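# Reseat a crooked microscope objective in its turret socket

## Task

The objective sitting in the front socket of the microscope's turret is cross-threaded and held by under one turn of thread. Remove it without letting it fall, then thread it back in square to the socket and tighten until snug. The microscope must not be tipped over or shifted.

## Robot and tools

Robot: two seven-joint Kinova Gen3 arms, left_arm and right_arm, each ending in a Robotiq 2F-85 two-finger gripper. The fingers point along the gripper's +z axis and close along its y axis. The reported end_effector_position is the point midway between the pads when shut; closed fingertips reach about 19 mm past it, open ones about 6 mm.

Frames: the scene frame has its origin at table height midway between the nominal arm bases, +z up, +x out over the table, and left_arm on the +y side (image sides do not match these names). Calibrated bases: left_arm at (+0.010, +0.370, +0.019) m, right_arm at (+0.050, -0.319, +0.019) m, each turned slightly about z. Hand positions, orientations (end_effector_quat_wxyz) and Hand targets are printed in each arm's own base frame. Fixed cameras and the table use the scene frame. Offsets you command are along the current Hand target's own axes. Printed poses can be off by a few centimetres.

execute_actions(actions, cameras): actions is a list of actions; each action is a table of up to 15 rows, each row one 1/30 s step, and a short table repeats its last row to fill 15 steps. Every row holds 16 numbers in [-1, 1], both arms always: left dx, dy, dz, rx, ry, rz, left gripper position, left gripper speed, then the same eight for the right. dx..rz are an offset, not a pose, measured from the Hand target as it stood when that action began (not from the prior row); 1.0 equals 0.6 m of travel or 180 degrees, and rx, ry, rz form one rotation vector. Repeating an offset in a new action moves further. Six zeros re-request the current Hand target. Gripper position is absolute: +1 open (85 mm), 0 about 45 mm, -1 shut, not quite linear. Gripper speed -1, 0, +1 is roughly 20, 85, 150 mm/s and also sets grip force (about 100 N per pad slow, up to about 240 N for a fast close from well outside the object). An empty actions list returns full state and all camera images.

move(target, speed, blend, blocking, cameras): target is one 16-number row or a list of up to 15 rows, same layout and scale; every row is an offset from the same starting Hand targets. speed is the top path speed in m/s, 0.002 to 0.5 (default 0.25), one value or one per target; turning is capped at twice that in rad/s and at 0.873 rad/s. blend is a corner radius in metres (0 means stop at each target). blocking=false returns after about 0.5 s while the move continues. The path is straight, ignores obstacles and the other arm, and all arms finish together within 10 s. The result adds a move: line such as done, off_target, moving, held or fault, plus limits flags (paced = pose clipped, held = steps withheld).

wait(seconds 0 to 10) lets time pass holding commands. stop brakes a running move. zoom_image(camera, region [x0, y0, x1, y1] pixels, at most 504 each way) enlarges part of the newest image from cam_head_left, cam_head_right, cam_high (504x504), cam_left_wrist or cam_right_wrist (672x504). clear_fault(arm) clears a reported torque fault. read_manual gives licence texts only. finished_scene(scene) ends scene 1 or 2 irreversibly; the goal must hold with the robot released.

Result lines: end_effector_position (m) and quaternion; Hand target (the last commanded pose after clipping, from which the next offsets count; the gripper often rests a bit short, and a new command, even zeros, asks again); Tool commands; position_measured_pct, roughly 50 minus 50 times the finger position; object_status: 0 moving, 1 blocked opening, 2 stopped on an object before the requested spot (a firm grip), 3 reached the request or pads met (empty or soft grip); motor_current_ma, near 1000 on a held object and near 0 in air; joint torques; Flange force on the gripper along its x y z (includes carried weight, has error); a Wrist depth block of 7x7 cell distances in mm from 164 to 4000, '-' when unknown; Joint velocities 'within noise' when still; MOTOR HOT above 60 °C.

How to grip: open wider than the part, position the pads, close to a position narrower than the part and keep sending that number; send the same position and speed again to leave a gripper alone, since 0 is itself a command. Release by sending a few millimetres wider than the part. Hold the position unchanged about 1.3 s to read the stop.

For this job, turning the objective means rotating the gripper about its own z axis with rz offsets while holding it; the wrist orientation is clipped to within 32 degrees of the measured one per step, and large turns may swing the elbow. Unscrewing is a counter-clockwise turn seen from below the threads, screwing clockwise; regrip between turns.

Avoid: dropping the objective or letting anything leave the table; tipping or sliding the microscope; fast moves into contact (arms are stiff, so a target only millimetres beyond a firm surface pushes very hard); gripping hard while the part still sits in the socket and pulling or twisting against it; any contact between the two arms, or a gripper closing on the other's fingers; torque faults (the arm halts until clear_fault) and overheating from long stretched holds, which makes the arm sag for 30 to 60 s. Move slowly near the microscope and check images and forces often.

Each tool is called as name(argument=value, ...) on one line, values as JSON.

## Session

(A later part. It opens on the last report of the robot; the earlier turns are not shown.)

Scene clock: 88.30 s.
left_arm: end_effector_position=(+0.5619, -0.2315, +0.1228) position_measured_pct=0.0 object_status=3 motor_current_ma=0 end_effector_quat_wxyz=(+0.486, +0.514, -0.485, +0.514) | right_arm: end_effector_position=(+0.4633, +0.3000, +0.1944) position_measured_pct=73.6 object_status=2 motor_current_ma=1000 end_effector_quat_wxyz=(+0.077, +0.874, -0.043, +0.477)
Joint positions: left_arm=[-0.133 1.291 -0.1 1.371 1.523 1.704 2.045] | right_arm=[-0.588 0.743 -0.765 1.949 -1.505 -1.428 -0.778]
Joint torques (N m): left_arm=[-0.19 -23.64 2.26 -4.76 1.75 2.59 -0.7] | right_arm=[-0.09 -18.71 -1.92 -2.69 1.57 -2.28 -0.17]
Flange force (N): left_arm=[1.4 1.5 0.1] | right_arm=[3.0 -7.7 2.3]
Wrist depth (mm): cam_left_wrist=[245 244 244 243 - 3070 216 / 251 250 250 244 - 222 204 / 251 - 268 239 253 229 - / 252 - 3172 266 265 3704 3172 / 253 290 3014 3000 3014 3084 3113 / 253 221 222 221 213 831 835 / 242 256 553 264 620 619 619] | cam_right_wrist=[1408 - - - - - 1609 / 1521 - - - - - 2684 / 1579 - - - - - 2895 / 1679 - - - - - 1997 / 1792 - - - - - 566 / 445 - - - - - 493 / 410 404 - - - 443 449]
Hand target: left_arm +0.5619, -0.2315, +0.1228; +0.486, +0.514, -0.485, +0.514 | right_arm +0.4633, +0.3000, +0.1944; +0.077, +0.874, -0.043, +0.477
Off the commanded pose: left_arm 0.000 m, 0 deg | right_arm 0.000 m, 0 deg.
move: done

move(target=[0,0,0,0,0,0,1,1,0.0005,0,0,0,0,0,-0.49,-1], speed=0.03)

move(target=[0,0,0,0,0,0,1,1,0.0005,0,0,0,0,0,-0.49,-1], speed=0.03, cameras=["cam_left_wrist"])

zoom_image(camera="cam_left_wrist", region=[395, 140, 455, 200])

Scene clock: 89.30 s.
left_arm: end_effector_position=(+0.5619, -0.2315, +0.1228) position_measured_pct=0.0 object_status=3 motor_current_ma=0 end_effector_quat_wxyz=(+0.486, +0.514, -0.485, +0.514) | right_arm: end_effector_position=(+0.4635, +0.3000, +0.1947) position_measured_pct=73.6 object_status=2 motor_current_ma=1000 end_effector_quat_wxyz=(+0.077, +0.874, -0.043, +0.477)
Joint positions: left_arm=[-0.133 1.291 -0.1 1.371 1.523 1.704 2.045] | right_arm=[-0.587 0.743 -0.765 1.949 -1.505 -1.428 -0.777]
Joint torques (N m): left_arm=[-0.17 -23.59 2.25 -4.74 1.76 2.61 -0.71] | right_arm=[0.28 -19.49 -1.67 -3.28 2.04 -2.65 -0.21]
Flange force (N): left_arm=[1.4 1.4 0.1] | right_arm=[1.3 -7.4 1.8]
Wrist depth (mm): cam_left_wrist=[245 245 244 243 - 3055 216 / 251 250 250 243 - 217 203 / 251 - 268 239 253 229 - / 252 - 3266 266 265 3603 3157 / 252 290 3113 3041 2987 3028 3070 / 253 222 221 222 213 826 828 / 242 256 552 264 624 620 620] | cam_right_wrist=[1414 - - - - - 1621 / 1503 - - - - - 2740 / 1582 - - - - - 2846 / 1700 - - - - - 1979 / 1792 - - - - - 567 / 445 - - - - - 491 / 409 404 - - - 443 449]
Hand target: left_arm +0.5619, -0.2315, +0.1228; +0.486, +0.514, -0.485, +0.514 | right_arm +0.4635, +0.3000, +0.1947; +0.077, +0.874, -0.043, +0.477
Off the commanded pose: left_arm 0.000 m, 0 deg | right_arm 0.000 m, 0 deg.
move: done

Scene clock: 90.00 s.
left_arm: end_effector_position=(+0.5619, -0.2315, +0.1228) position_measured_pct=0.0 object_status=3 motor_current_ma=0 end_effector_quat_wxyz=(+0.486, +0.514, -0.485, +0.514) | right_arm: end_effector_position=(+0.4636, +0.3000, +0.1949) position_measured_pct=73.6 object_status=2 motor_current_ma=1000 end_effector_quat_wxyz=(+0.077, +0.874, -0.043, +0.477)
Joint positions: left_arm=[-0.133 1.291 -0.1 1.371 1.523 1.704 2.045] | right_arm=[-0.587 0.742 -0.765 1.948 -1.505 -1.428 -0.776]
Joint torques (N m): left_arm=[-0.12 -23.62 2.22 -4.71 1.79 2.6 -0.72] | right_arm=[0.87 -20.68 -1.05 -4.11 2.73 -3.22 -0.13]
Flange force (N): left_arm=[1.3 1.2 0.0] | right_arm=[-1.6 -6.9 0.9]
Wrist depth (mm): cam_left_wrist=[245 245 244 244 - 2960 216 / 251 250 250 244 - 218 203 / 251 - 268 239 253 229 - / 252 - 3234 266 264 3663 3113 / 252 290 3055 3055 3041 3070 3028 / 253 222 221 221 213 832 829 / 243 256 554 264 621 619 620] | cam_right_wrist=[1423 - - - - - 1617 / 1503 - - - - - 2695 / 1590 - - - - - 2870 / 1704 - - - - - 1991 / 1807 - - - - - 564 / 446 - - - - - 491 / 408 404 - - - 444 448]
Hand target: left_arm +0.5619, -0.2315, +0.1228; +0.486, +0.514, -0.485, +0.514 | right_arm +0.4636, +0.3000, +0.1949; +0.077, +0.874, -0.043, +0.477
Off the commanded pose: left_arm 0.000 m, 0 deg | right_arm 0.000 m, 0 deg.
move: done
Images, in order (width x height): cam_left_wrist 672x504.

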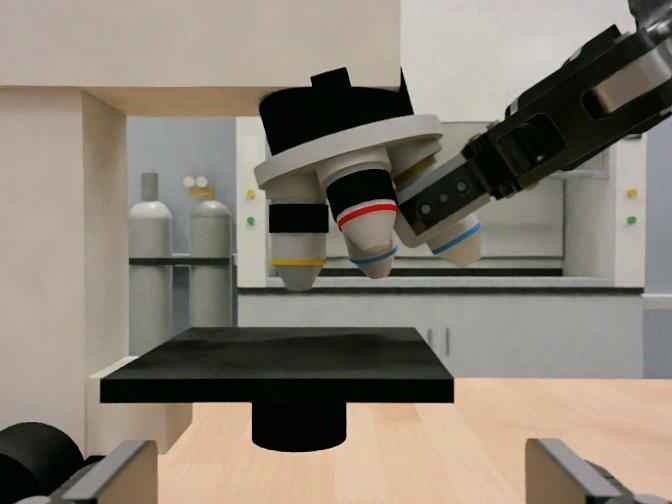

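Scaled by 8.400.

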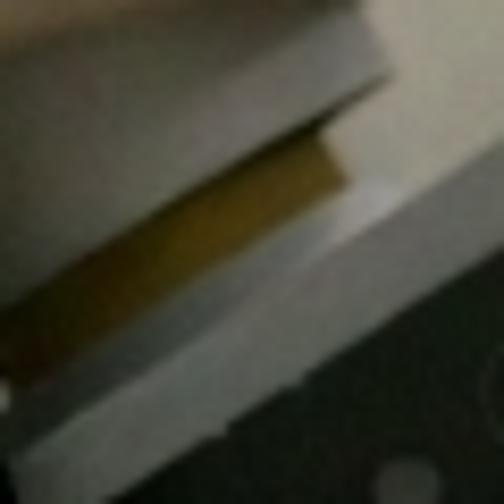

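move(target=[0,0,0,0,0,0,1,1,0.0001,0,0,0.0722,0,0,-0.49,-1], speed=0.12)

move(target=[0,0,0,0,0,0,1,1,0.0001,0,0,0.0722,0,0,-0.49,-1], speed=0.12)

Scene clock: 91.60 s.
left_arm: end_effector_position=(+0.5619, -0.2315, +0.1228) position_measured_pct=0.0 object_status=3 motor_current_ma=0 end_effector_quat_wxyz=(+0.486, +0.514, -0.485, +0.514) | right_arm: end_effector_position=(+0.4636, +0.3000, +0.1950) position_measured_pct=73.6 object_status=2 motor_current_ma=1000 end_effector_quat_wxyz=(-0.023, +0.877, +0.011, +0.479)
Joint positions: left_arm=[-0.133 1.291 -0.1 1.371 1.523 1.704 2.045] | right_arm=[-0.441 0.667 -0.813 2.146 -1.27 -1.24 -0.905]
Joint torques (N m): left_arm=[-0.16 -23.6 2.23 -4.73 1.77 2.58 -0.73] | right_arm=[1.06 -17.67 -1.22 -3.48 1.82 -2.9 -0.19]
Flange force (N): left_arm=[1.4 1.3 0.0] | right_arm=[1.2 -7.1 2.2]
Wrist depth (mm): cam_left_wrist=[245 244 244 243 - 3014 219 / 251 250 250 243 - 237 221 / 252 - 268 239 255 247 3203 / 252 - 3266 266 266 3623 3203 / 252 290 3055 3000 3055 3041 3084 / 253 222 221 221 213 832 834 / 242 255 552 264 620 622 619] | cam_right_wrist=[1538 - - - - - 1487 / 1609 - - - - - 2474 / 1727 - - - - - 2590 / 1884 - - - - - 1889 / 1973 - - - - - 1889 / 479 478 - - - - 454 / 266 435 - - - - 416]
Hand target: left_arm +0.5619, -0.2315, +0.1228; +0.486, +0.514, -0.485, +0.514 | right_arm +0.4637, +0.3000, +0.1950; -0.023, +0.877, +0.011, +0.479
Off the commanded pose: left_arm 0.000 m, 0 deg | right_arm 0.000 m, 0 deg.
move: done

Scene clock: 93.00 s.
left_arm: end_effector_position=(+0.5619, -0.2315, +0.1228) position_measured_pct=0.0 object_status=3 motor_current_ma=0 end_effector_quat_wxyz=(+0.486, +0.514, -0.485, +0.514) | right_arm: end_effector_position=(+0.4637, +0.3000, +0.1951) position_measured_pct=73.6 object_status=2 motor_current_ma=1000 end_effector_quat_wxyz=(-0.122, +0.869, +0.065, +0.475)
Joint positions: left_arm=[-0.133 1.291 -0.1 1.371 1.523 1.704 2.045] | right_arm=[-0.243 0.641 -0.859 2.298 -0.921 -1.089 -1.057]
Joint torques (N m): left_arm=[-0.15 -23.64 2.24 -4.74 1.76 2.59 -0.74] | right_arm=[0.52 -16.14 -2.08 -2.97 1.29 -2.68 -0.24]
Flange force (N): left_arm=[1.4 1.3 0.0] | right_arm=[2.7 -4.5 6.1]
Wrist depth (mm): cam_left_wrist=[245 245 244 244 - 3014 276 / 250 250 251 244 - 243 236 / 252 - 268 238 253 253 3203 / 252 - 3172 265 266 3584 3113 / 252 290 3055 3000 3055 3055 3028 / 253 222 221 221 213 832 825 / 242 256 552 264 621 621 620] | cam_right_wrist=[2798 - - - - - 1396 / 2934 - - - - - 1473 / 3203 - - - - - 2326 / 2921 - - - - - 1933 / 2335 - - - - - 1773 / 305 293 - - - - 426 / - 457 - - - - 388]
Hand target: left_arm +0.5619, -0.2315, +0.1228; +0.486, +0.514, -0.485, +0.514 | right_arm +0.4637, +0.3000, +0.1950; -0.122, +0.869, +0.065, +0.475
Off the commanded pose: left_arm 0.000 m, 0 deg | right_arm 0.000 m, 0 deg.
move: done

move(target=[0,0,0,0,0,0,1,1,0.0002,0,0,0.0722,0,0,-0.49,-1], speed=0.12)

move(target=[0,0,0,0,0,0,1,1,0.0001,0,0,0.0722,0,0,-0.49,-1], speed=0.12, cameras=["cam_left_wrist","cam_right_wrist"])

zoom_image(camera="cam_left_wrist", region=[395, 140, 455, 200])

zoom_image(camera="cam_right_wrist", region=[280, 408, 420, 492])

Scene clock: 94.80 s.
left_arm: end_effector_position=(+0.5619, -0.2315, +0.1228) position_measured_pct=0.0 object_status=3 motor_current_ma=0 end_effector_quat_wxyz=(+0.486, +0.514, -0.485, +0.514) | right_arm: end_effector_position=(+0.4638, +0.3000, +0.1951) position_measured_pct=73.6 object_status=2 motor_current_ma=1000 end_effector_quat_wxyz=(-0.219, +0.850, +0.119, +0.464)
Joint positions: left_arm=[-0.133 1.291 -0.1 1.371 1.523 1.704 2.045] | right_arm=[0.016 0.697 -0.924 2.381 -0.488 -0.983 -1.172]
Joint torques (N m): left_arm=[-0.13 -23.62 2.22 -4.74 1.78 2.6 -0.7] | right_arm=[0.16 -15.19 -3.42 -2.56 1.34 -2.48 -0.18]
Flange force (N): left_arm=[1.3 1.4 0.0] | right_arm=[3.2 -0.4 7.0]
Wrist depth (mm): cam_left_wrist=[245 244 244 243 - 358 305 / 251 250 250 243 252 255 251 / 251 - 268 238 254 258 3028 / 252 - 3250 266 268 3663 3128 / 252 290 3084 3070 3142 3028 3041 / 253 222 222 221 213 830 827 / 242 256 552 264 621 622 623] | cam_right_wrist=[2833 - - - - 179 1350 / 2883 - - - - - 1420 / 2870 - - - - - 1514 / 2858 - - - - - 1579 / 782 664 - - - - 1662 / 329 322 - - - - 229 / 300 325 - - - - -]
Hand target: left_arm +0.5619, -0.2315, +0.1228; +0.486, +0.514, -0.485, +0.514 | right_arm +0.4638, +0.3000, +0.1951; -0.219, +0.850, +0.119, +0.464
Off the commanded pose: left_arm 0.000 m, 0 deg | right_arm 0.000 m, 0 deg.
move: done

Scene clock: 96.20 s.
left_arm: end_effector_position=(+0.5619, -0.2315, +0.1228) position_measured_pct=0.0 object_status=3 motor_current_ma=0 end_effector_quat_wxyz=(+0.486, +0.514, -0.485, +0.514) | right_arm: end_effector_position=(+0.4638, +0.3000, +0.1952) position_measured_pct=73.6 object_status=2 motor_current_ma=1000 end_effector_quat_wxyz=(-0.314, +0.820, +0.170, +0.448)
Joint positions: left_arm=[-0.133 1.291 -0.1 1.371 1.523 1.704 2.045] | right_arm=[0.292 0.836 -1.004 2.373 -0.057 -0.836 -1.211]
Joint torques (N m): left_arm=[-0.13 -23.64 2.23 -4.74 1.79 2.62 -0.75] | right_arm=[-0.12 -15.57 -5.94 -2.24 1.56 -2.8 -0.18]
Flange force (N): left_arm=[1.3 1.3 0.0] | right_arm=[2.0 5.0 6.6]
Wrist depth (mm): cam_left_wrist=[245 244 244 243 385 360 371 / 251 250 251 243 252 291 268 / 251 - 267 239 259 265 3203 / 252 - 3203 267 267 3623 3128 / 252 290 3055 3041 3028 3014 3000 / 253 222 221 221 213 832 826 / 242 256 551 265 621 618 618] | cam_right_wrist=[- - - - - - 194 / 2590 - - - - - 193 / 2580 - - - - - 215 / 2580 - - - - - 227 / 379 - - - - - 239 / 350 354 - - - - 221 / 352 322 - - - - -]
Hand target: left_arm +0.5619, -0.2315, +0.1228; +0.486, +0.514, -0.485, +0.514 | right_arm +0.4638, +0.3000, +0.1952; -0.314, +0.820, +0.170, +0.448
Off the commanded pose: left_arm 0.000 m, 0 deg | right_arm 0.000 m, 0 deg.
move: done
Images, in order (width x height): cam_left_wrist 672x504, cam_right_wrist 672x504.

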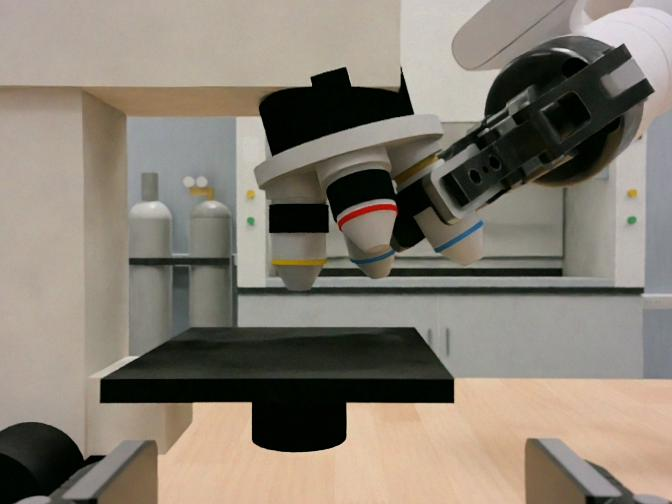

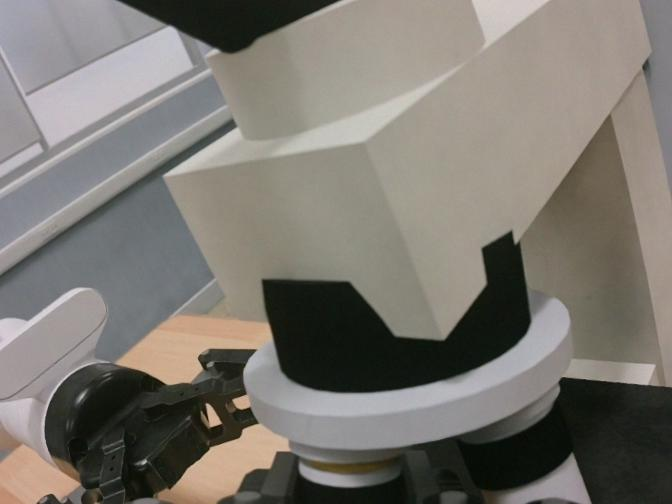

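Scaled by 8.400.

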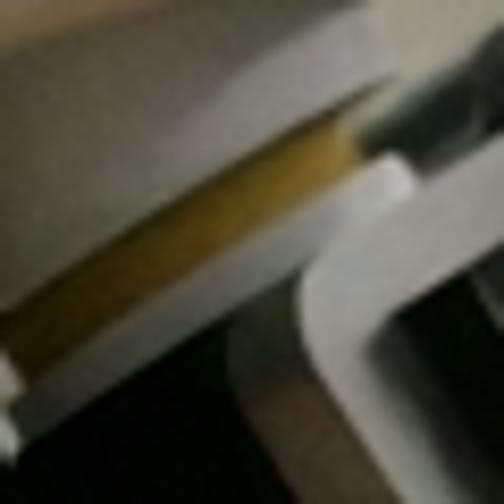

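Scaled by 3.600.

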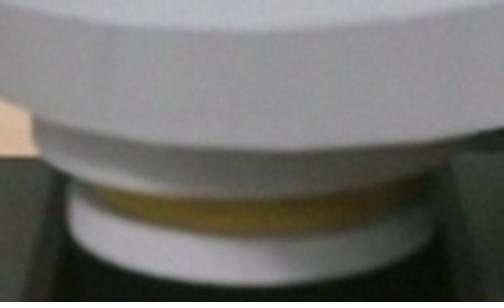

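move(target=[0,0,0,0,0,0,1,1,-0.0007,0,0,0,0,0,-0.49,-1], speed=0.03)

move(target=[0,0,0,0,0,0,1,1,-0.0007,0,0,0,0,0,-0.49,-1], speed=0.03)

Scene clock: 97.20 s.
left_arm: end_effector_position=(+0.5619, -0.2315, +0.1228) position_measured_pct=0.0 object_status=3 motor_current_ma=0 end_effector_quat_wxyz=(+0.486, +0.514, -0.485, +0.514) | right_arm: end_effector_position=(+0.4636, +0.3000, +0.1948) position_measured_pct=73.6 object_status=2 motor_current_ma=1000 end_effector_quat_wxyz=(-0.314, +0.820, +0.170, +0.448)
Joint positions: left_arm=[-0.133 1.291 -0.1 1.371 1.523 1.704 2.045] | right_arm=[0.292 0.837 -1.004 2.373 -0.057 -0.838 -1.21]
Joint torques (N m): left_arm=[-0.13 -23.63 2.26 -4.75 1.76 2.61 -0.72] | right_arm=[-0.09 -14.86 -5.39 -1.4 1.43 -2.34 -0.18]
Flange force (N): left_arm=[1.4 1.4 0.0] | right_arm=[3.9 3.9 6.7]
Wrist depth (mm): cam_left_wrist=[245 244 244 243 384 361 370 / 251 250 250 244 251 291 269 / 251 - 267 239 260 265 3041 / 252 - 3172 266 267 3663 3142 / 252 290 3055 3000 3070 3000 3070 / 253 221 221 221 213 832 829 / 242 256 551 264 622 623 622] | cam_right_wrist=[- - - - - - 193 / 2610 - - - - - 193 / 2570 - - - - - 216 / 2493 - - - - - 227 / 378 - - - - - 240 / 352 354 - - - - 221 / 352 322 - - - - -]
Hand target: left_arm +0.5619, -0.2315, +0.1228; +0.486, +0.514, -0.485, +0.514 | right_arm +0.4636, +0.3000, +0.1948; -0.314, +0.820, +0.170, +0.448
Off the commanded pose: left_arm 0.000 m, 0 deg | right_arm 0.000 m, 0 deg.
move: done

Scene clock: 97.90 s.
left_arm: end_effector_position=(+0.5619, -0.2315, +0.1228) position_measured_pct=0.0 object_status=3 motor_current_ma=0 end_effector_quat_wxyz=(+0.486, +0.514, -0.485, +0.514) | right_arm: end_effector_position=(+0.4633, +0.3000, +0.1945) position_measured_pct=73.6 object_status=2 motor_current_ma=1000 end_effector_quat_wxyz=(-0.314, +0.820, +0.170, +0.448)
Joint positions: left_arm=[-0.133 1.291 -0.1 1.371 1.523 1.704 2.045] | right_arm=[0.291 0.838 -1.003 2.374 -0.056 -0.84 -1.21]
Joint torques (N m): left_arm=[-0.14 -23.65 2.2 -4.74 1.78 2.59 -0.7] | right_arm=[-0.09 -14.81 -5.46 -1.32 1.4 -2.29 -0.18]
Flange force (N): left_arm=[1.3 1.4 0.0] | right_arm=[3.9 3.9 6.9]
Wrist depth (mm): cam_left_wrist=[245 244 244 243 385 360 372 / 251 250 250 244 252 291 269 / 251 - 268 238 259 265 3028 / 252 - 3234 266 267 3684 3113 / 252 290 3070 3000 3070 3070 3098 / 253 222 222 221 213 830 827 / 242 256 553 264 618 621 621] | cam_right_wrist=[- - - - - - 193 / 2590 - - - - - 193 / 2560 - - - - - 215 / 2610 - - - - - 227 / 380 - - - - - 240 / 354 355 - - - - 221 / 352 322 - - - - -]
Hand target: left_arm +0.5619, -0.2315, +0.1228; +0.486, +0.514, -0.485, +0.514 | right_arm +0.4633, +0.3000, +0.1945; -0.314, +0.820, +0.170, +0.448
Off the commanded pose: left_arm 0.000 m, 0 deg | right_arm 0.000 m, 0 deg.
move: done

move(target=[0,0,0,0,0,0,1,1,0.0018,0,0,0,0,0,-0.49,-1], speed=0.03)

move(target=[0,0,0,0,0,0,1,1,0.0001,0,0,0.0667,0,0,-0.49,-1], speed=0.12, cameras=["cam_left_wrist","cam_right_wrist"])

zoom_image(camera="cam_left_wrist", region=[395, 140, 455, 200])

zoom_image(camera="cam_right_wrist", region=[220, 380, 480, 504])

Scene clock: 104.33 s.
left_arm: end_effector_position=(+0.5619, -0.2315, +0.1228) position_measured_pct=0.0 object_status=3 motor_current_ma=0 end_effector_quat_wxyz=(+0.486, +0.514, -0.485, +0.514) | right_arm: end_effector_position=(+0.4639, +0.3000, +0.1954) position_measured_pct=73.6 object_status=2 motor_current_ma=1000 end_effector_quat_wxyz=(-0.314, +0.820, +0.170, +0.448)
Joint positions: left_arm=[-0.133 1.291 -0.1 1.371 1.523 1.704 2.045] | right_arm=[0.293 0.836 -1.005 2.372 -0.057 -0.835 -1.211]
Joint torques (N m): left_arm=[-0.1 -23.64 2.2 -4.76 1.76 2.59 -0.72] | right_arm=[0.4 -16.28 -6.36 -2.88 1.83 -3.25 -0.19]
Flange force (N): left_arm=[1.4 1.4 0.0] | right_arm=[-0.3 4.3 8.1]
Wrist depth (mm): cam_left_wrist=[245 245 244 243 385 360 370 / 251 250 250 244 251 290 269 / 251 - 268 239 260 265 3128 / 252 - 3172 266 267 3623 3172 / 252 290 3028 3028 3028 3070 3041 / 253 221 222 221 213 828 828 / 242 255 553 264 619 620 620] | cam_right_wrist=[- - - - - - 194 / 2560 - - - - - 193 / 2521 - - - - - 215 / 2590 - - - - - 227 / 380 - - - - - 239 / 351 354 - - - - 221 / 351 322 - - - - -]
Hand target: left_arm +0.5619, -0.2315, +0.1228; +0.486, +0.514, -0.485, +0.514 | right_arm +0.4639, +0.3000, +0.1954; -0.314, +0.820, +0.170, +0.448
Off the commanded pose: left_arm 0.000 m, 0 deg | right_arm 0.000 m, 0 deg.
move: done

Scene clock: 105.67 s.
left_arm: end_effector_position=(+0.5619, -0.2315, +0.1228) position_measured_pct=0.0 object_status=3 motor_current_ma=0 end_effector_quat_wxyz=(+0.486, +0.514, -0.485, +0.514) | right_arm: end_effector_position=(+0.4640, +0.3000, +0.1954) position_measured_pct=73.6 object_status=2 motor_current_ma=1000 end_effector_quat_wxyz=(-0.398, +0.782, +0.216, +0.428)
Joint positions: left_arm=[-0.133 1.291 -0.1 1.371 1.523 1.704 2.045] | right_arm=[0.516 1.03 -1.107 2.285 0.299 -0.597 -1.233]
Joint torques (N m): left_arm=[-0.16 -23.59 2.22 -4.72 1.76 2.58 -0.75] | right_arm=[0.64 -16.59 -10.22 -1.38 1.88 -3.71 -0.18]
Flange force (N): left_arm=[1.4 1.2 0.0] | right_arm=[-1.9 8.8 8.9]
Wrist depth (mm): cam_left_wrist=[245 244 244 244 387 378 488 / 251 250 251 244 258 296 290 / 251 - 268 239 259 275 3041 / 252 - 3188 266 267 3603 3113 / 252 291 3055 2973 3028 3084 3028 / 253 222 221 221 213 828 831 / 242 256 551 264 624 620 621] | cam_right_wrist=[- - - - - - - / 2502 - - - - - - / 2474 - - - - - 207 / 2511 - - - - - 224 / 468 393 - - - - 236 / 487 381 - - - - 219 / 2402 380 - - - - -]
Hand target: left_arm +0.5619, -0.2315, +0.1228; +0.486, +0.514, -0.485, +0.514 | right_arm +0.4640, +0.3000, +0.1954; -0.398, +0.782, +0.216, +0.428
Off the commanded pose: left_arm 0.000 m, 0 deg | right_arm 0.000 m, 0 deg.
move: done
Images, in order (width x height): cam_left_wrist 672x504, cam_right_wrist 672x504.

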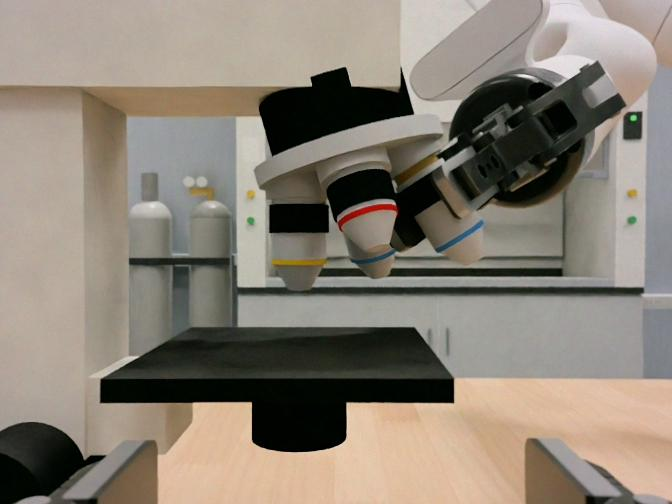

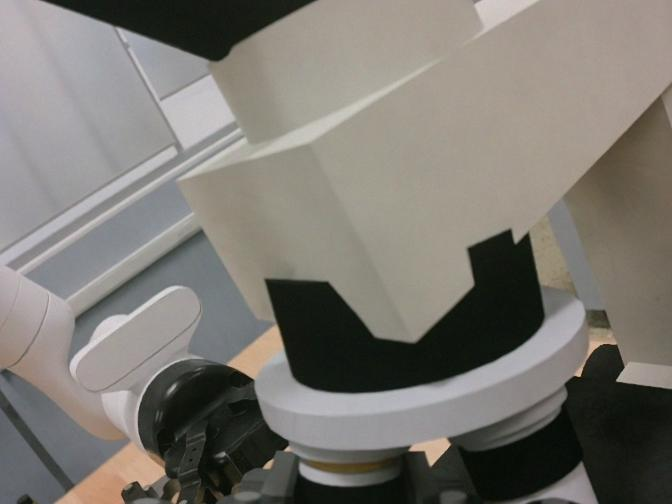

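Scaled by 8.400.

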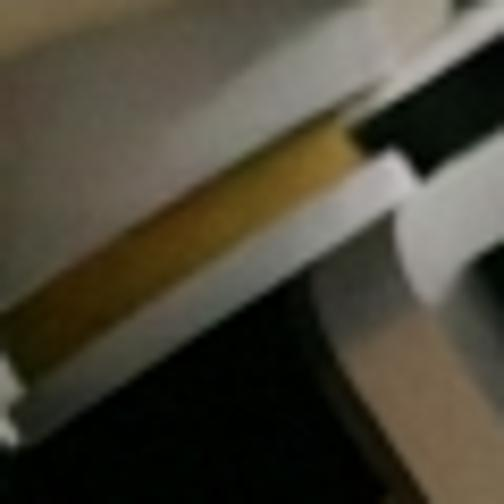

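Scaled by 1.938.

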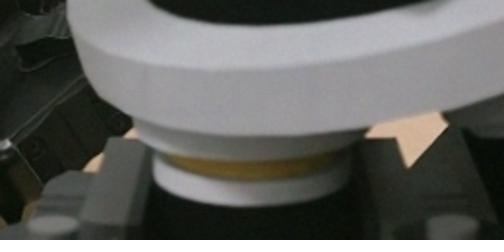

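move(target=[0,0,0,0,0,0,1,1,-0.0014,0,0,0,0,0,-0.49,-1], speed=0.03)

move(target=[0,0,0,0,0,0,1,1,-0.0012,0,0,0,0,0,-0.49,-1], speed=0.03)

Scene clock: 106.57 s.
left_arm: end_effector_position=(+0.5619, -0.2315, +0.1228) position_measured_pct=0.0 object_status=3 motor_current_ma=0 end_effector_quat_wxyz=(+0.486, +0.514, -0.485, +0.514) | right_arm: end_effector_position=(+0.4635, +0.3000, +0.1947) position_measured_pct=73.6 object_status=2 motor_current_ma=1000 end_effector_quat_wxyz=(-0.398, +0.782, +0.216, +0.428)
Joint positions: left_arm=[-0.133 1.291 -0.1 1.371 1.523 1.704 2.045] | right_arm=[0.515 1.031 -1.105 2.286 0.299 -0.6 -1.232]
Joint torques (N m): left_arm=[-0.17 -23.64 2.23 -4.74 1.74 2.59 -0.73] | right_arm=[-0.14 -14.95 -7.49 -0.16 1.15 -2.26 -0.16]
Flange force (N): left_arm=[1.3 1.3 0.1] | right_arm=[3.8 7.1 4.8]
Wrist depth (mm): cam_left_wrist=[245 245 244 243 389 378 489 / 251 250 250 243 362 295 290 / 251 - 267 239 259 274 2987 / 252 - 3250 266 267 3623 3084 / 252 290 3041 3084 3041 3055 3041 / 252 221 222 221 213 827 833 / 242 255 553 264 619 619 619] | cam_right_wrist=[- - - - - - - / 2483 - - - - - - / 2531 - - - - - 208 / 2502 - - - - - 224 / 468 395 - - - - 236 / 493 381 - - - - 219 / 2429 381 - - - - -]
Hand target: left_arm +0.5619, -0.2315, +0.1228; +0.486, +0.514, -0.485, +0.514 | right_arm +0.4635, +0.3000, +0.1947; -0.398, +0.782, +0.216, +0.428
Off the commanded pose: left_arm 0.000 m, 0 deg | right_arm 0.000 m, 0 deg.
move: done

Scene clock: 107.27 s.
left_arm: end_effector_position=(+0.5619, -0.2315, +0.1228) position_measured_pct=0.0 object_status=3 motor_current_ma=0 end_effector_quat_wxyz=(+0.486, +0.514, -0.485, +0.514) | right_arm: end_effector_position=(+0.4631, +0.3000, +0.1941) position_measured_pct=73.6 object_status=2 motor_current_ma=1000 end_effector_quat_wxyz=(-0.398, +0.782, +0.216, +0.428)
Joint positions: left_arm=[-0.133 1.291 -0.1 1.371 1.523 1.704 2.045] | right_arm=[0.514 1.033 -1.104 2.288 0.3 -0.603 -1.23]
Joint torques (N m): left_arm=[-0.18 -23.59 2.25 -4.75 1.78 2.59 -0.76] | right_arm=[-0.13 -15 -7.44 -0.12 1.16 -2.26 -0.2]
Flange force (N): left_arm=[1.5 1.4 0.1] | right_arm=[3.8 7.2 4.9]
Wrist depth (mm): cam_left_wrist=[245 244 244 243 387 377 485 / 251 250 251 243 363 301 289 / 251 - 268 238 260 274 3055 / 252 - 3219 266 267 3584 3188 / 252 291 3055 3014 3055 3084 3084 / 253 222 222 221 213 827 829 / 242 255 553 264 622 619 619] | cam_right_wrist=[- - - - - - - / 2493 - - - - - - / 2456 - - - - - 208 / 2483 - - - - - 223 / 467 393 - - - - 236 / 496 381 - - - - 218 / 2411 382 - - - - -]
Hand target: left_arm +0.5619, -0.2315, +0.1228; +0.486, +0.514, -0.485, +0.514 | right_arm +0.4631, +0.3000, +0.1941; -0.398, +0.782, +0.216, +0.428
Off the commanded pose: left_arm 0.000 m, 0 deg | right_arm 0.000 m, 0 deg.
move: done

move(target=[[0,0,0,0,0,0,1,1,-0.0012,0,0,-0.08,0,0,-0.49,-1],[0,0,0,0,0,0,1,1,-0.0012,0,0,-0.16,0,0,-0.49,-1],[0,0,0,0,0,0,1,1,-0.0012,0,0,-0.24,0,0,-0.49,-1],[0,0,0,0,0,0,1,1,-0.0012,0,0,-0.32,0,0,-0.49,-1],[0,0,0,0,0,0,1,1,-0.0012,0,0,-0.4111,0,0,-0.49,-1]], speed=0.2, blend=0.001, cameras=["cam_left_wrist","cam_right_wrist"])

zoom_image(camera="cam_left_wrist", region=[395, 140, 455, 200])

zoom_image(camera="cam_right_wrist", region=[280, 408, 420, 492])

Scene clock: 111.60 s.
left_arm: end_effector_position=(+0.5619, -0.2315, +0.1228) position_measured_pct=0.0 object_status=3 motor_current_ma=0 end_effector_quat_wxyz=(+0.486, +0.514, -0.485, +0.514) | right_arm: end_effector_position=(+0.4627, +0.3000, +0.1935) position_measured_pct=73.6 object_status=2 motor_current_ma=1000 end_effector_quat_wxyz=(+0.153, +0.864, -0.084, +0.472)
Joint positions: left_arm=[-0.133 1.291 -0.1 1.371 1.523 1.704 2.045] | right_arm=[-0.687 0.816 -0.702 1.777 -1.633 -1.565 -0.697]
Joint torques (N m): left_arm=[-0.14 -23.66 2.22 -4.77 1.76 2.58 -0.74] | right_arm=[-0.06 -20.12 -1.69 -2.76 1.59 -2.41 -0.17]
Flange force (N): left_arm=[1.3 1.4 0.0] | right_arm=[2.6 -8.2 0.8]
Wrist depth (mm): cam_left_wrist=[245 244 244 243 - 3028 205 / 250 250 250 243 244 206 190 / 251 - 267 238 251 222 - / 252 - 3188 266 264 3584 3113 / 252 291 3084 2987 3000 3055 3084 / 253 222 222 221 213 824 828 / 243 256 552 264 620 620 620] | cam_right_wrist=[1376 - - - - - 2934 / 1448 - - - - - 3084 / 1549 - - - - - 3299 / 1637 - - - - - 2960 / 1754 - - - - - 638 / 429 - - - - - 536 / 387 - - - - 462 484]
Hand target: left_arm +0.5619, -0.2315, +0.1228; +0.486, +0.514, -0.485, +0.514 | right_arm +0.4627, +0.3000, +0.1935; +0.153, +0.864, -0.084, +0.472
Off the commanded pose: left_arm 0.000 m, 0 deg | right_arm 0.000 m, 0 deg.
move: done
Images, in order (width x height): cam_left_wrist 672x504, cam_right_wrist 672x504.

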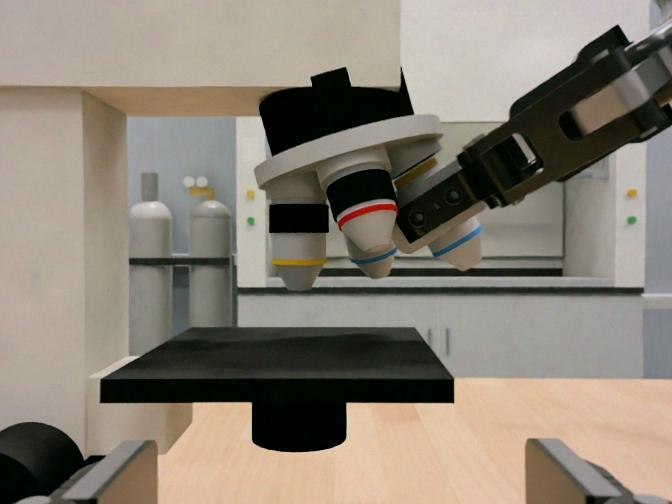

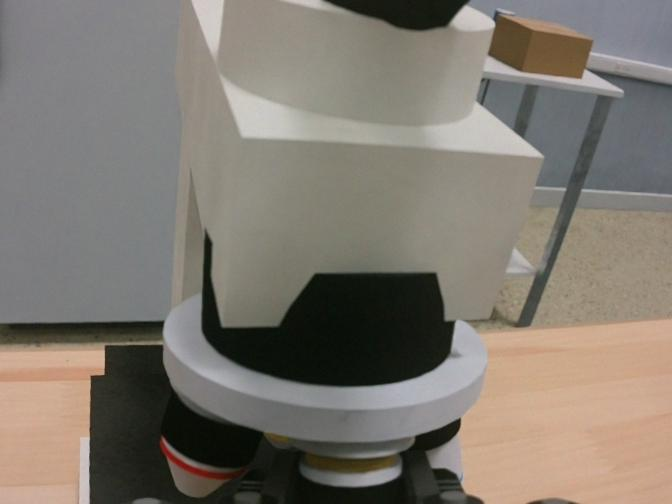

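Scaled by 8.400.

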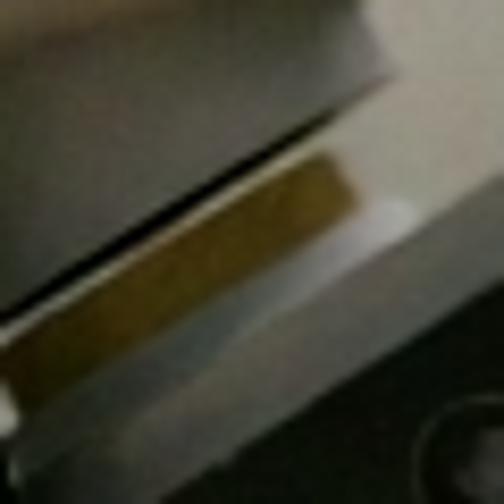

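Scaled by 3.600.

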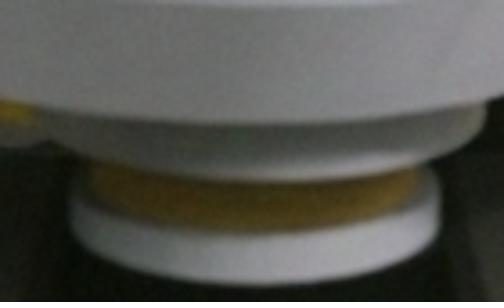

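move(target=[[0,0,0,0,0,0,1,1,0,0,0,-0.08,0,0,-0.49,-1],[0,0,0,0,0,0,1,1,0,0,0,-0.1444,0,0,-0.49,-1]], speed=0.15, blend=0.001, cameras=["cam_left_wrist","cam_right_wrist","cam_high","cam_head_left"])

zoom_image(camera="cam_left_wrist", region=[395, 140, 455, 200])

zoom_image(camera="cam_right_wrist", region=[280, 408, 420, 492])

Scene clock: 113.87 s.
left_arm: end_effector_position=(+0.5619, -0.2315, +0.1228) position_measured_pct=0.0 object_status=3 motor_current_ma=0 end_effector_quat_wxyz=(+0.486, +0.514, -0.485, +0.514) | right_arm: end_effector_position=(+0.4627, +0.3000, +0.1935) position_measured_pct=73.6 object_status=2 motor_current_ma=1000 end_effector_quat_wxyz=(+0.343, +0.808, -0.188, +0.441)
Joint positions: left_arm=[-0.133 1.291 -0.1 1.371 1.523 1.704 2.045] | right_arm=[-0.848 1.061 -0.559 1.254 -1.807 -1.935 -0.48]
Joint torques (N m): left_arm=[-0.15 -23.61 2.25 -4.73 1.77 2.61 -0.72] | right_arm=[-0.09 -23.94 -0.55 -2.9 1.63 -2.62 -0.17]
Flange force (N): left_arm=[1.4 1.3 0.1] | right_arm=[2.6 -10.4 -3.5]
Wrist depth (mm): cam_left_wrist=[245 244 244 243 - 3000 172 / 251 250 251 244 - 189 177 / 251 - 268 239 215 176 198 / 252 - 3250 266 262 3188 3128 / 252 290 3084 3028 3000 3055 3014 / 253 222 221 221 213 826 829 / 242 256 551 264 621 620 622] | cam_right_wrist=[195 174 - - - - - / 206 - - - - - 3315 / 220 - - - - - 3366 / 229 239 - - - - 3142 / 238 - - - - - 3142 / 222 - - - - 725 2531 / - - - - - 615 668]
Hand target: left_arm +0.5619, -0.2315, +0.1228; +0.486, +0.514, -0.485, +0.514 | right_arm +0.4627, +0.3000, +0.1935; +0.343, +0.808, -0.188, +0.441
Off the commanded pose: left_arm 0.000 m, 0 deg | right_arm 0.000 m, 0 deg.
move: done
Images, in order (width x height): cam_head_left 504x504, cam_high 504x504, cam_left_wrist 672x504, cam_right_wrist 672x504.

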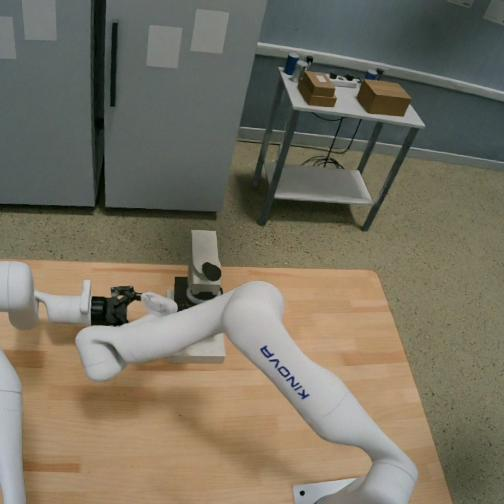

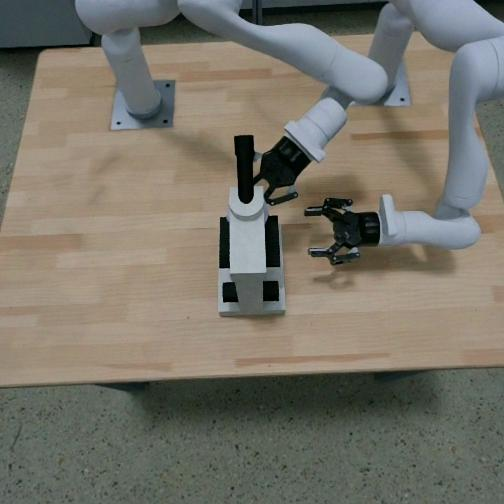

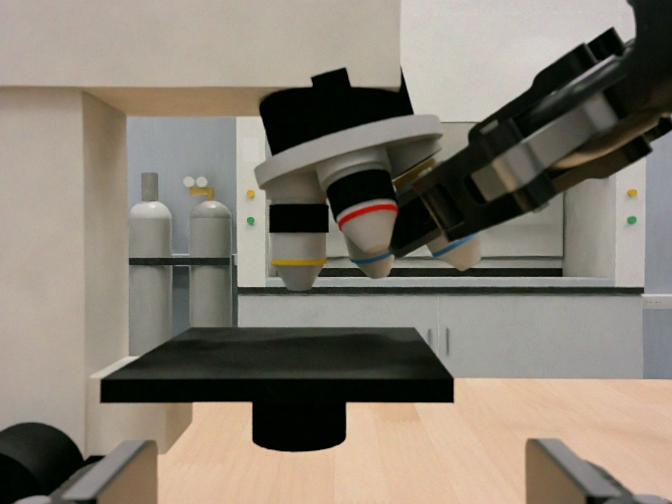

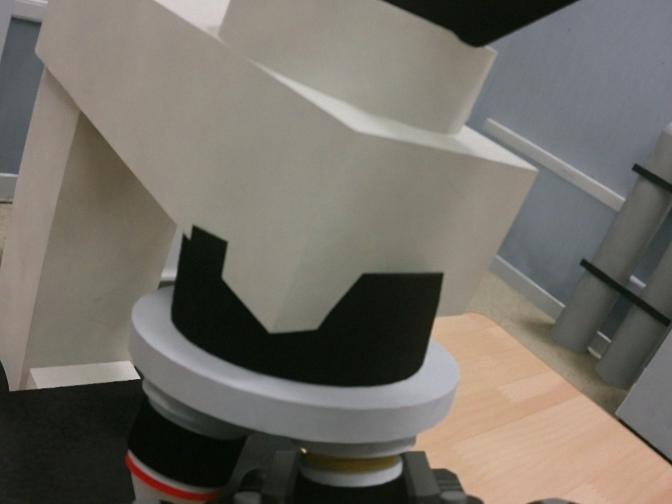

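Scaled by 8.400.

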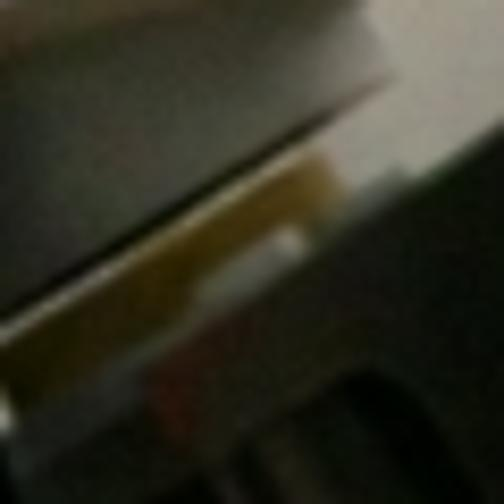

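Scaled by 3.600.

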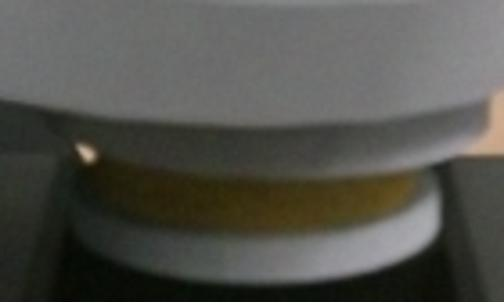

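move(target=[0,0,0,0,0,0,1,1,0.0025,0,0,0,0,0,-0.49,-1], speed=0.03)

move(target=[0,0,0,0,0,0,1,1,0.0006,0,0,0,0,0,-0.49,-1], speed=0.03)

Scene clock: 115.07 s.
left_arm: end_effector_position=(+0.5619, -0.2315, +0.1228) position_measured_pct=0.0 object_status=3 motor_current_ma=0 end_effector_quat_wxyz=(+0.486, +0.514, -0.485, +0.514) | right_arm: end_effector_position=(+0.4635, +0.3000, +0.1947) position_measured_pct=73.6 object_status=2 motor_current_ma=1000 end_effector_quat_wxyz=(+0.343, +0.808, -0.188, +0.441)
Joint positions: left_arm=[-0.133 1.291 -0.1 1.371 1.523 1.704 2.045] | right_arm=[-0.847 1.06 -0.559 1.252 -1.806 -1.935 -0.476]
Joint torques (N m): left_arm=[-0.17 -23.62 2.26 -4.76 1.75 2.6 -0.74] | right_arm=[1.23 -25.95 0.83 -3.65 2.93 -3.15 -0.16]
Flange force (N): left_arm=[1.4 1.4 0.1] | right_arm=[-2.2 -9.9 -4.7]
Wrist depth (mm): cam_left_wrist=[245 245 244 243 - 3000 173 / 251 250 251 243 - 189 178 / 251 - 267 238 215 176 199 / 252 - 3157 266 263 - 3172 / 252 291 3041 3014 3041 3070 3070 / 253 222 221 222 213 830 832 / 243 255 552 264 620 621 621] | cam_right_wrist=[195 175 - - - - - / 204 - - - - - 3400 / 220 - - - - - 3383 / 229 238 - - - - 3142 / 238 - - - - - 3157 / 222 - - - - 731 2570 / - - - - - 615 668]
Hand target: left_arm +0.5619, -0.2315, +0.1228; +0.486, +0.514, -0.485, +0.514 | right_arm +0.4635, +0.3000, +0.1948; +0.343, +0.808, -0.188, +0.441
Off the commanded pose: left_arm 0.000 m, 0 deg | right_arm 0.000 m, 0 deg.
move: done

Scene clock: 115.77 s.
left_arm: end_effector_position=(+0.5619, -0.2315, +0.1228) position_measured_pct=0.0 object_status=3 motor_current_ma=0 end_effector_quat_wxyz=(+0.486, +0.514, -0.485, +0.514) | right_arm: end_effector_position=(+0.4637, +0.3000, +0.1951) position_measured_pct=73.6 object_status=2 motor_current_ma=1000 end_effector_quat_wxyz=(+0.343, +0.808, -0.188, +0.441)
Joint positions: left_arm=[-0.133 1.291 -0.1 1.371 1.523 1.704 2.045] | right_arm=[-0.847 1.059 -0.559 1.252 -1.806 -1.935 -0.476]
Joint torques (N m): left_arm=[-0.15 -23.62 2.2 -4.78 1.74 2.59 -0.73] | right_arm=[2.27 -27.51 1.97 -4.19 3.93 -3.73 -0.18]
Flange force (N): left_arm=[1.4 1.5 0.1] | right_arm=[-5.9 -9.6 -5.5]
Wrist depth (mm): cam_left_wrist=[245 244 244 243 - 3000 172 / 250 250 250 243 - 189 178 / 251 - 267 239 215 175 - / 252 - 3188 266 263 - 3142 / 253 291 3041 3041 3084 3000 3055 / 253 222 222 221 213 833 831 / 242 256 553 264 621 620 621] | cam_right_wrist=[195 175 - - - - - / 204 - - - - - 3315 / 220 - - - - - 3349 / 229 237 - - - - 3172 / 238 - - - - - 3113 / 223 - - - - 726 2570 / - - - - - 617 673]
Hand target: left_arm +0.5619, -0.2315, +0.1228; +0.486, +0.514, -0.485, +0.514 | right_arm +0.4637, +0.3000, +0.1951; +0.343, +0.808, -0.188, +0.441
Off the commanded pose: left_arm 0.000 m, 0 deg | right_arm 0.000 m, 0 deg.
move: done

move(target=[0,0,0,0,0,0,1,1,0,0,-0.0002,0.08,0,0,-0.49,-1], speed=0.12)

move(target=[0,0,0,0,0,0,1,1,0,0,0,0.0667,0,0,-0.49,-1], speed=0.12, cameras=["cam_left_wrist","cam_right_wrist"])

zoom_image(camera="cam_left_wrist", region=[395, 140, 455, 200])

zoom_image(camera="cam_right_wrist", region=[280, 408, 420, 492])

Scene clock: 118.30 s.
left_arm: end_effector_position=(+0.5619, -0.2315, +0.1228) position_measured_pct=0.0 object_status=3 motor_current_ma=0 end_effector_quat_wxyz=(+0.486, +0.514, -0.485, +0.514) | right_arm: end_effector_position=(+0.4636, +0.3001, +0.1951) position_measured_pct=73.6 object_status=2 motor_current_ma=1000 end_effector_quat_wxyz=(+0.239, +0.844, -0.132, +0.461)
Joint positions: left_arm=[-0.133 1.291 -0.1 1.371 1.523 1.704 2.045] | right_arm=[-0.768 0.915 -0.641 1.555 -1.734 -1.731 -0.599]
Joint torques (N m): left_arm=[-0.16 -23.66 2.21 -4.76 1.75 2.62 -0.71] | right_arm=[2.18 -24.72 0.94 -4.53 3.92 -3.29 -0.15]
Flange force (N): left_arm=[1.3 1.4 0.1] | right_arm=[-5.3 -6.8 -4.4]
Wrist depth (mm): cam_left_wrist=[245 244 244 243 - 3014 192 / 251 250 250 243 244 189 188 / 252 - 267 238 249 199 - / 252 - 3219 266 264 - 3172 / 252 290 3055 3028 2973 3055 3041 / 252 222 221 221 213 832 829 / 243 256 550 264 619 620 620] | cam_right_wrist=[1350 195 - - - - - / 1414 195 - - - - 3663 / 1480 238 - - - - 3746 / 1605 255 - - - - 3684 / 1700 - - - - - 2858 / 231 - - - - 611 622 / 214 - - - - 517 548]
Hand target: left_arm +0.5619, -0.2315, +0.1228; +0.486, +0.514, -0.485, +0.514 | right_arm +0.4637, +0.3001, +0.1951; +0.239, +0.844, -0.132, +0.461
Off the commanded pose: left_arm 0.000 m, 0 deg | right_arm 0.000 m, 0 deg.
move: done

Scene clock: 119.57 s.
left_arm: end_effector_position=(+0.5619, -0.2315, +0.1228) position_measured_pct=0.0 object_status=3 motor_current_ma=0 end_effector_quat_wxyz=(+0.486, +0.514, -0.485, +0.514) | right_arm: end_effector_position=(+0.4636, +0.3001, +0.1951) position_measured_pct=73.6 object_status=2 motor_current_ma=1000 end_effector_quat_wxyz=(+0.150, +0.865, -0.083, +0.472)
Joint positions: left_arm=[-0.133 1.291 -0.1 1.371 1.523 1.704 2.045] | right_arm=[-0.684 0.809 -0.701 1.782 -1.631 -1.556 -0.695]
Joint torques (N m): left_arm=[-0.14 -23.64 2.26 -4.75 1.76 2.59 -0.73] | right_arm=[1.77 -22.48 0.21 -4.69 3.59 -3.32 -0.21]
Flange force (N): left_arm=[1.4 1.3 0.0] | right_arm=[-3.8 -6.2 -2.8]
Wrist depth (mm): cam_left_wrist=[245 244 244 243 - 3055 204 / 250 250 250 243 244 206 190 / 251 - 268 239 250 222 - / 252 - 3157 266 264 3663 3203 / 252 291 3014 3070 3055 3000 3098 / 253 222 222 222 213 828 831 / 242 256 552 263 621 616 621] | cam_right_wrist=[1370 - - - - - 2870 / 1451 - - - - - 3028 / 1535 - - - - - 3299 / 1641 - - - - - 2973 / 1718 - - - - - 631 / 431 - - - - - 534 / 389 - - - - 464 483]
Hand target: left_arm +0.5619, -0.2315, +0.1228; +0.486, +0.514, -0.485, +0.514 | right_arm +0.4637, +0.3001, +0.1951; +0.150, +0.865, -0.083, +0.472
Off the commanded pose: left_arm 0.000 m, 0 deg | right_arm 0.000 m, 0 deg.
move: done
Images, in order (width x height): cam_left_wrist 672x504, cam_right_wrist 672x504.

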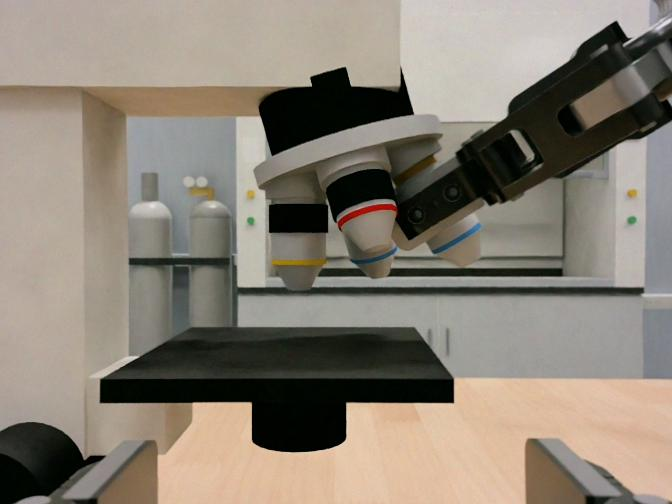

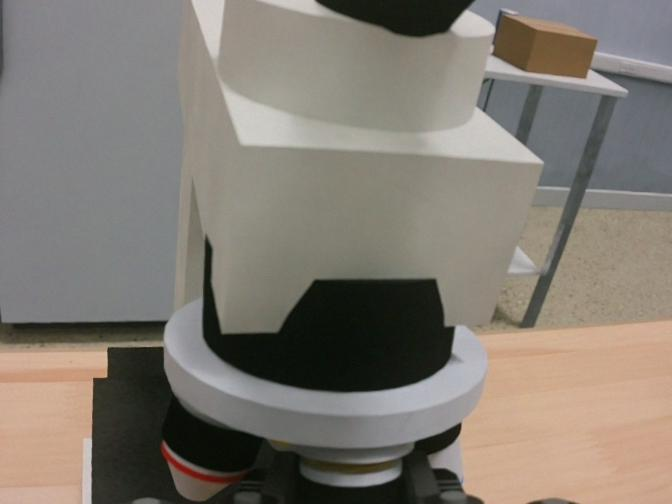

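Scaled by 8.400.

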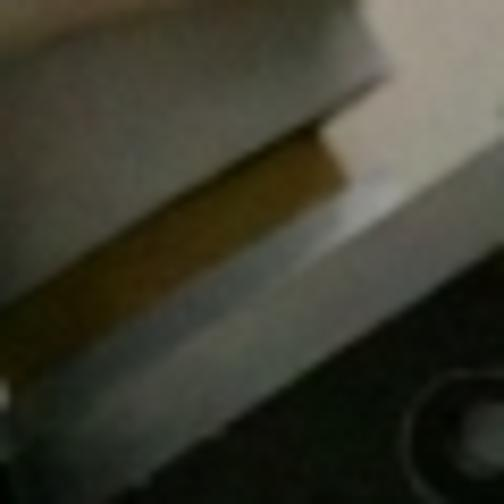

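Scaled by 3.600.

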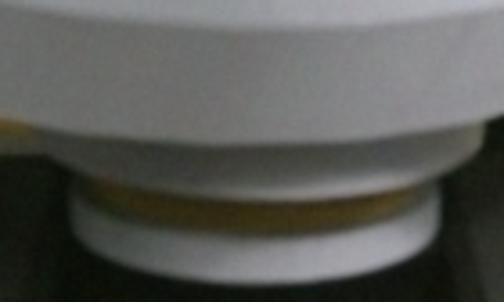

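move(target=[0,0,0,0,0,0,1,1,0,0.0002,-0.0004,0,0,0,-0.49,-1], speed=0.03)

move(target=[0,0,0,0,0,0,1,1,0,0,-0.0002,0.0556,0,0,-0.49,-1], speed=0.12)

move(target=[0,0,0,0,0,0,1,1,0,0,0,0.0556,0,0,-0.49,-1], speed=0.12)

Scene clock: 120.90 s.
left_arm: end_effector_position=(+0.5619, -0.2315, +0.1228) position_measured_pct=0.0 object_status=3 motor_current_ma=0 end_effector_quat_wxyz=(+0.486, +0.514, -0.485, +0.514) | right_arm: end_effector_position=(+0.4634, +0.3000, +0.1953) position_measured_pct=73.6 object_status=2 motor_current_ma=1000 end_effector_quat_wxyz=(+0.150, +0.865, -0.083, +0.472)
Joint positions: left_arm=[-0.133 1.291 -0.1 1.371 1.523 1.704 2.045] | right_arm=[-0.684 0.808 -0.702 1.782 -1.631 -1.556 -0.695]
Joint torques (N m): left_arm=[-0.19 -23.61 2.28 -4.78 1.78 2.57 -0.73] | right_arm=[1.39 -22.96 -0.22 -4.15 3.06 -3.72 -0.17]
Flange force (N): left_arm=[1.5 1.5 0.0] | right_arm=[-3.5 -8.4 -0.1]
Wrist depth (mm): cam_left_wrist=[245 245 244 243 - 2947 204 / 251 250 251 243 243 206 190 / 251 - 268 239 250 222 - / 252 - 3203 266 264 3584 3142 / 253 291 3041 3041 2987 3028 3041 / 253 222 221 221 213 830 830 / 242 256 553 264 621 619 620] | cam_right_wrist=[1376 - - - - - 2934 / 1448 - - - - - 3014 / 1528 - - - - - 3282 / 1641 - - - - - 2973 / 1773 - - - - - 633 / 430 - - - - - 533 / 389 - - - - 462 482]
Hand target: left_arm +0.5619, -0.2315, +0.1228; +0.486, +0.514, -0.485, +0.514 | right_arm +0.4634, +0.3000, +0.1953; +0.150, +0.865, -0.083, +0.472
Off the commanded pose: left_arm 0.000 m, 0 deg | right_arm 0.000 m, 0 deg.
move: done

Scene clock: 122.03 s.
left_arm: end_effector_position=(+0.5619, -0.2315, +0.1228) position_measured_pct=0.0 object_status=3 motor_current_ma=0 end_effector_quat_wxyz=(+0.486, +0.514, -0.485, +0.514) | right_arm: end_effector_position=(+0.4633, +0.3001, +0.1953) position_measured_pct=73.6 object_status=2 motor_current_ma=1000 end_effector_quat_wxyz=(+0.074, +0.875, -0.041, +0.477)
Joint positions: left_arm=[-0.133 1.291 -0.1 1.371 1.523 1.704 2.045] | right_arm=[-0.596 0.731 -0.746 1.955 -1.506 -1.407 -0.781]
Joint torques (N m): left_arm=[-0.15 -23.6 2.25 -4.78 1.78 2.6 -0.76] | right_arm=[1.27 -19.24 -0.72 -3.2 1.74 -2.71 -0.11]
Flange force (N): left_arm=[1.5 1.4 0.0] | right_arm=[0.2 -8.5 0.4]
Wrist depth (mm): cam_left_wrist=[245 245 244 243 - 2987 204 / 250 250 250 244 - 222 204 / 251 - 267 239 253 231 - / 252 - 3172 266 265 3603 3172 / 253 290 3014 3014 3000 3113 3041 / 253 222 221 221 213 829 829 / 242 256 551 264 622 621 620] | cam_right_wrist=[1426 - - - - - 1602 / 1517 - - - - - 2674 / 1586 - - - - - 2883 / 1691 - - - - - 1997 / 1797 - - - - - 564 / 448 - - - - - 491 / 411 414 - - - 442 450]
Hand target: left_arm +0.5619, -0.2315, +0.1228; +0.486, +0.514, -0.485, +0.514 | right_arm +0.4633, +0.3001, +0.1953; +0.074, +0.875, -0.041, +0.477
Off the commanded pose: left_arm 0.000 m, 0 deg | right_arm 0.000 m, 0 deg.
move: done

Scene clock: 123.20 s.
left_arm: end_effector_position=(+0.5619, -0.2315, +0.1228) position_measured_pct=0.0 object_status=3 motor_current_ma=0 end_effector_quat_wxyz=(+0.486, +0.514, -0.485, +0.514) | right_arm: end_effector_position=(+0.4633, +0.3001, +0.1953) position_measured_pct=73.6 object_status=2 motor_current_ma=1000 end_effector_quat_wxyz=(-0.003, +0.878, +0.001, +0.479)
Joint positions: left_arm=[-0.133 1.291 -0.1 1.371 1.523 1.704 2.045] | right_arm=[-0.488 0.669 -0.782 2.11 -1.33 -1.261 -0.882]
Joint torques (N m): left_arm=[-0.18 -23.62 2.22 -4.75 1.77 2.61 -0.73] | right_arm=[0.59 -18.19 -1.44 -3.06 1.66 -2.84 -0.24]
Flange force (N): left_arm=[1.4 1.4 0.1] | right_arm=[1.8 -7.7 4.0]
Wrist depth (mm): cam_left_wrist=[245 244 244 243 - 3028 214 / 251 250 250 243 - 236 217 / 251 - 267 239 255 246 3188 / 252 - 3250 266 265 3603 3234 / 253 290 3014 3000 3128 3041 3070 / 253 222 221 221 213 830 830 / 242 256 550 264 621 619 623] | cam_right_wrist=[1517 - - - - - 1460 / 1579 - - - - - 2521 / 1687 - - - - - 2570 / 1817 - - - - - 1933 / 1905 - - - - - 1911 / 475 474 - - - - 460 / 260 430 - - - - 421]
Hand target: left_arm +0.5619, -0.2315, +0.1228; +0.486, +0.514, -0.485, +0.514 | right_arm +0.4633, +0.3001, +0.1953; -0.003, +0.878, +0.001, +0.479
Off the commanded pose: left_arm 0.000 m, 0 deg | right_arm 0.000 m, 0 deg.
move: done


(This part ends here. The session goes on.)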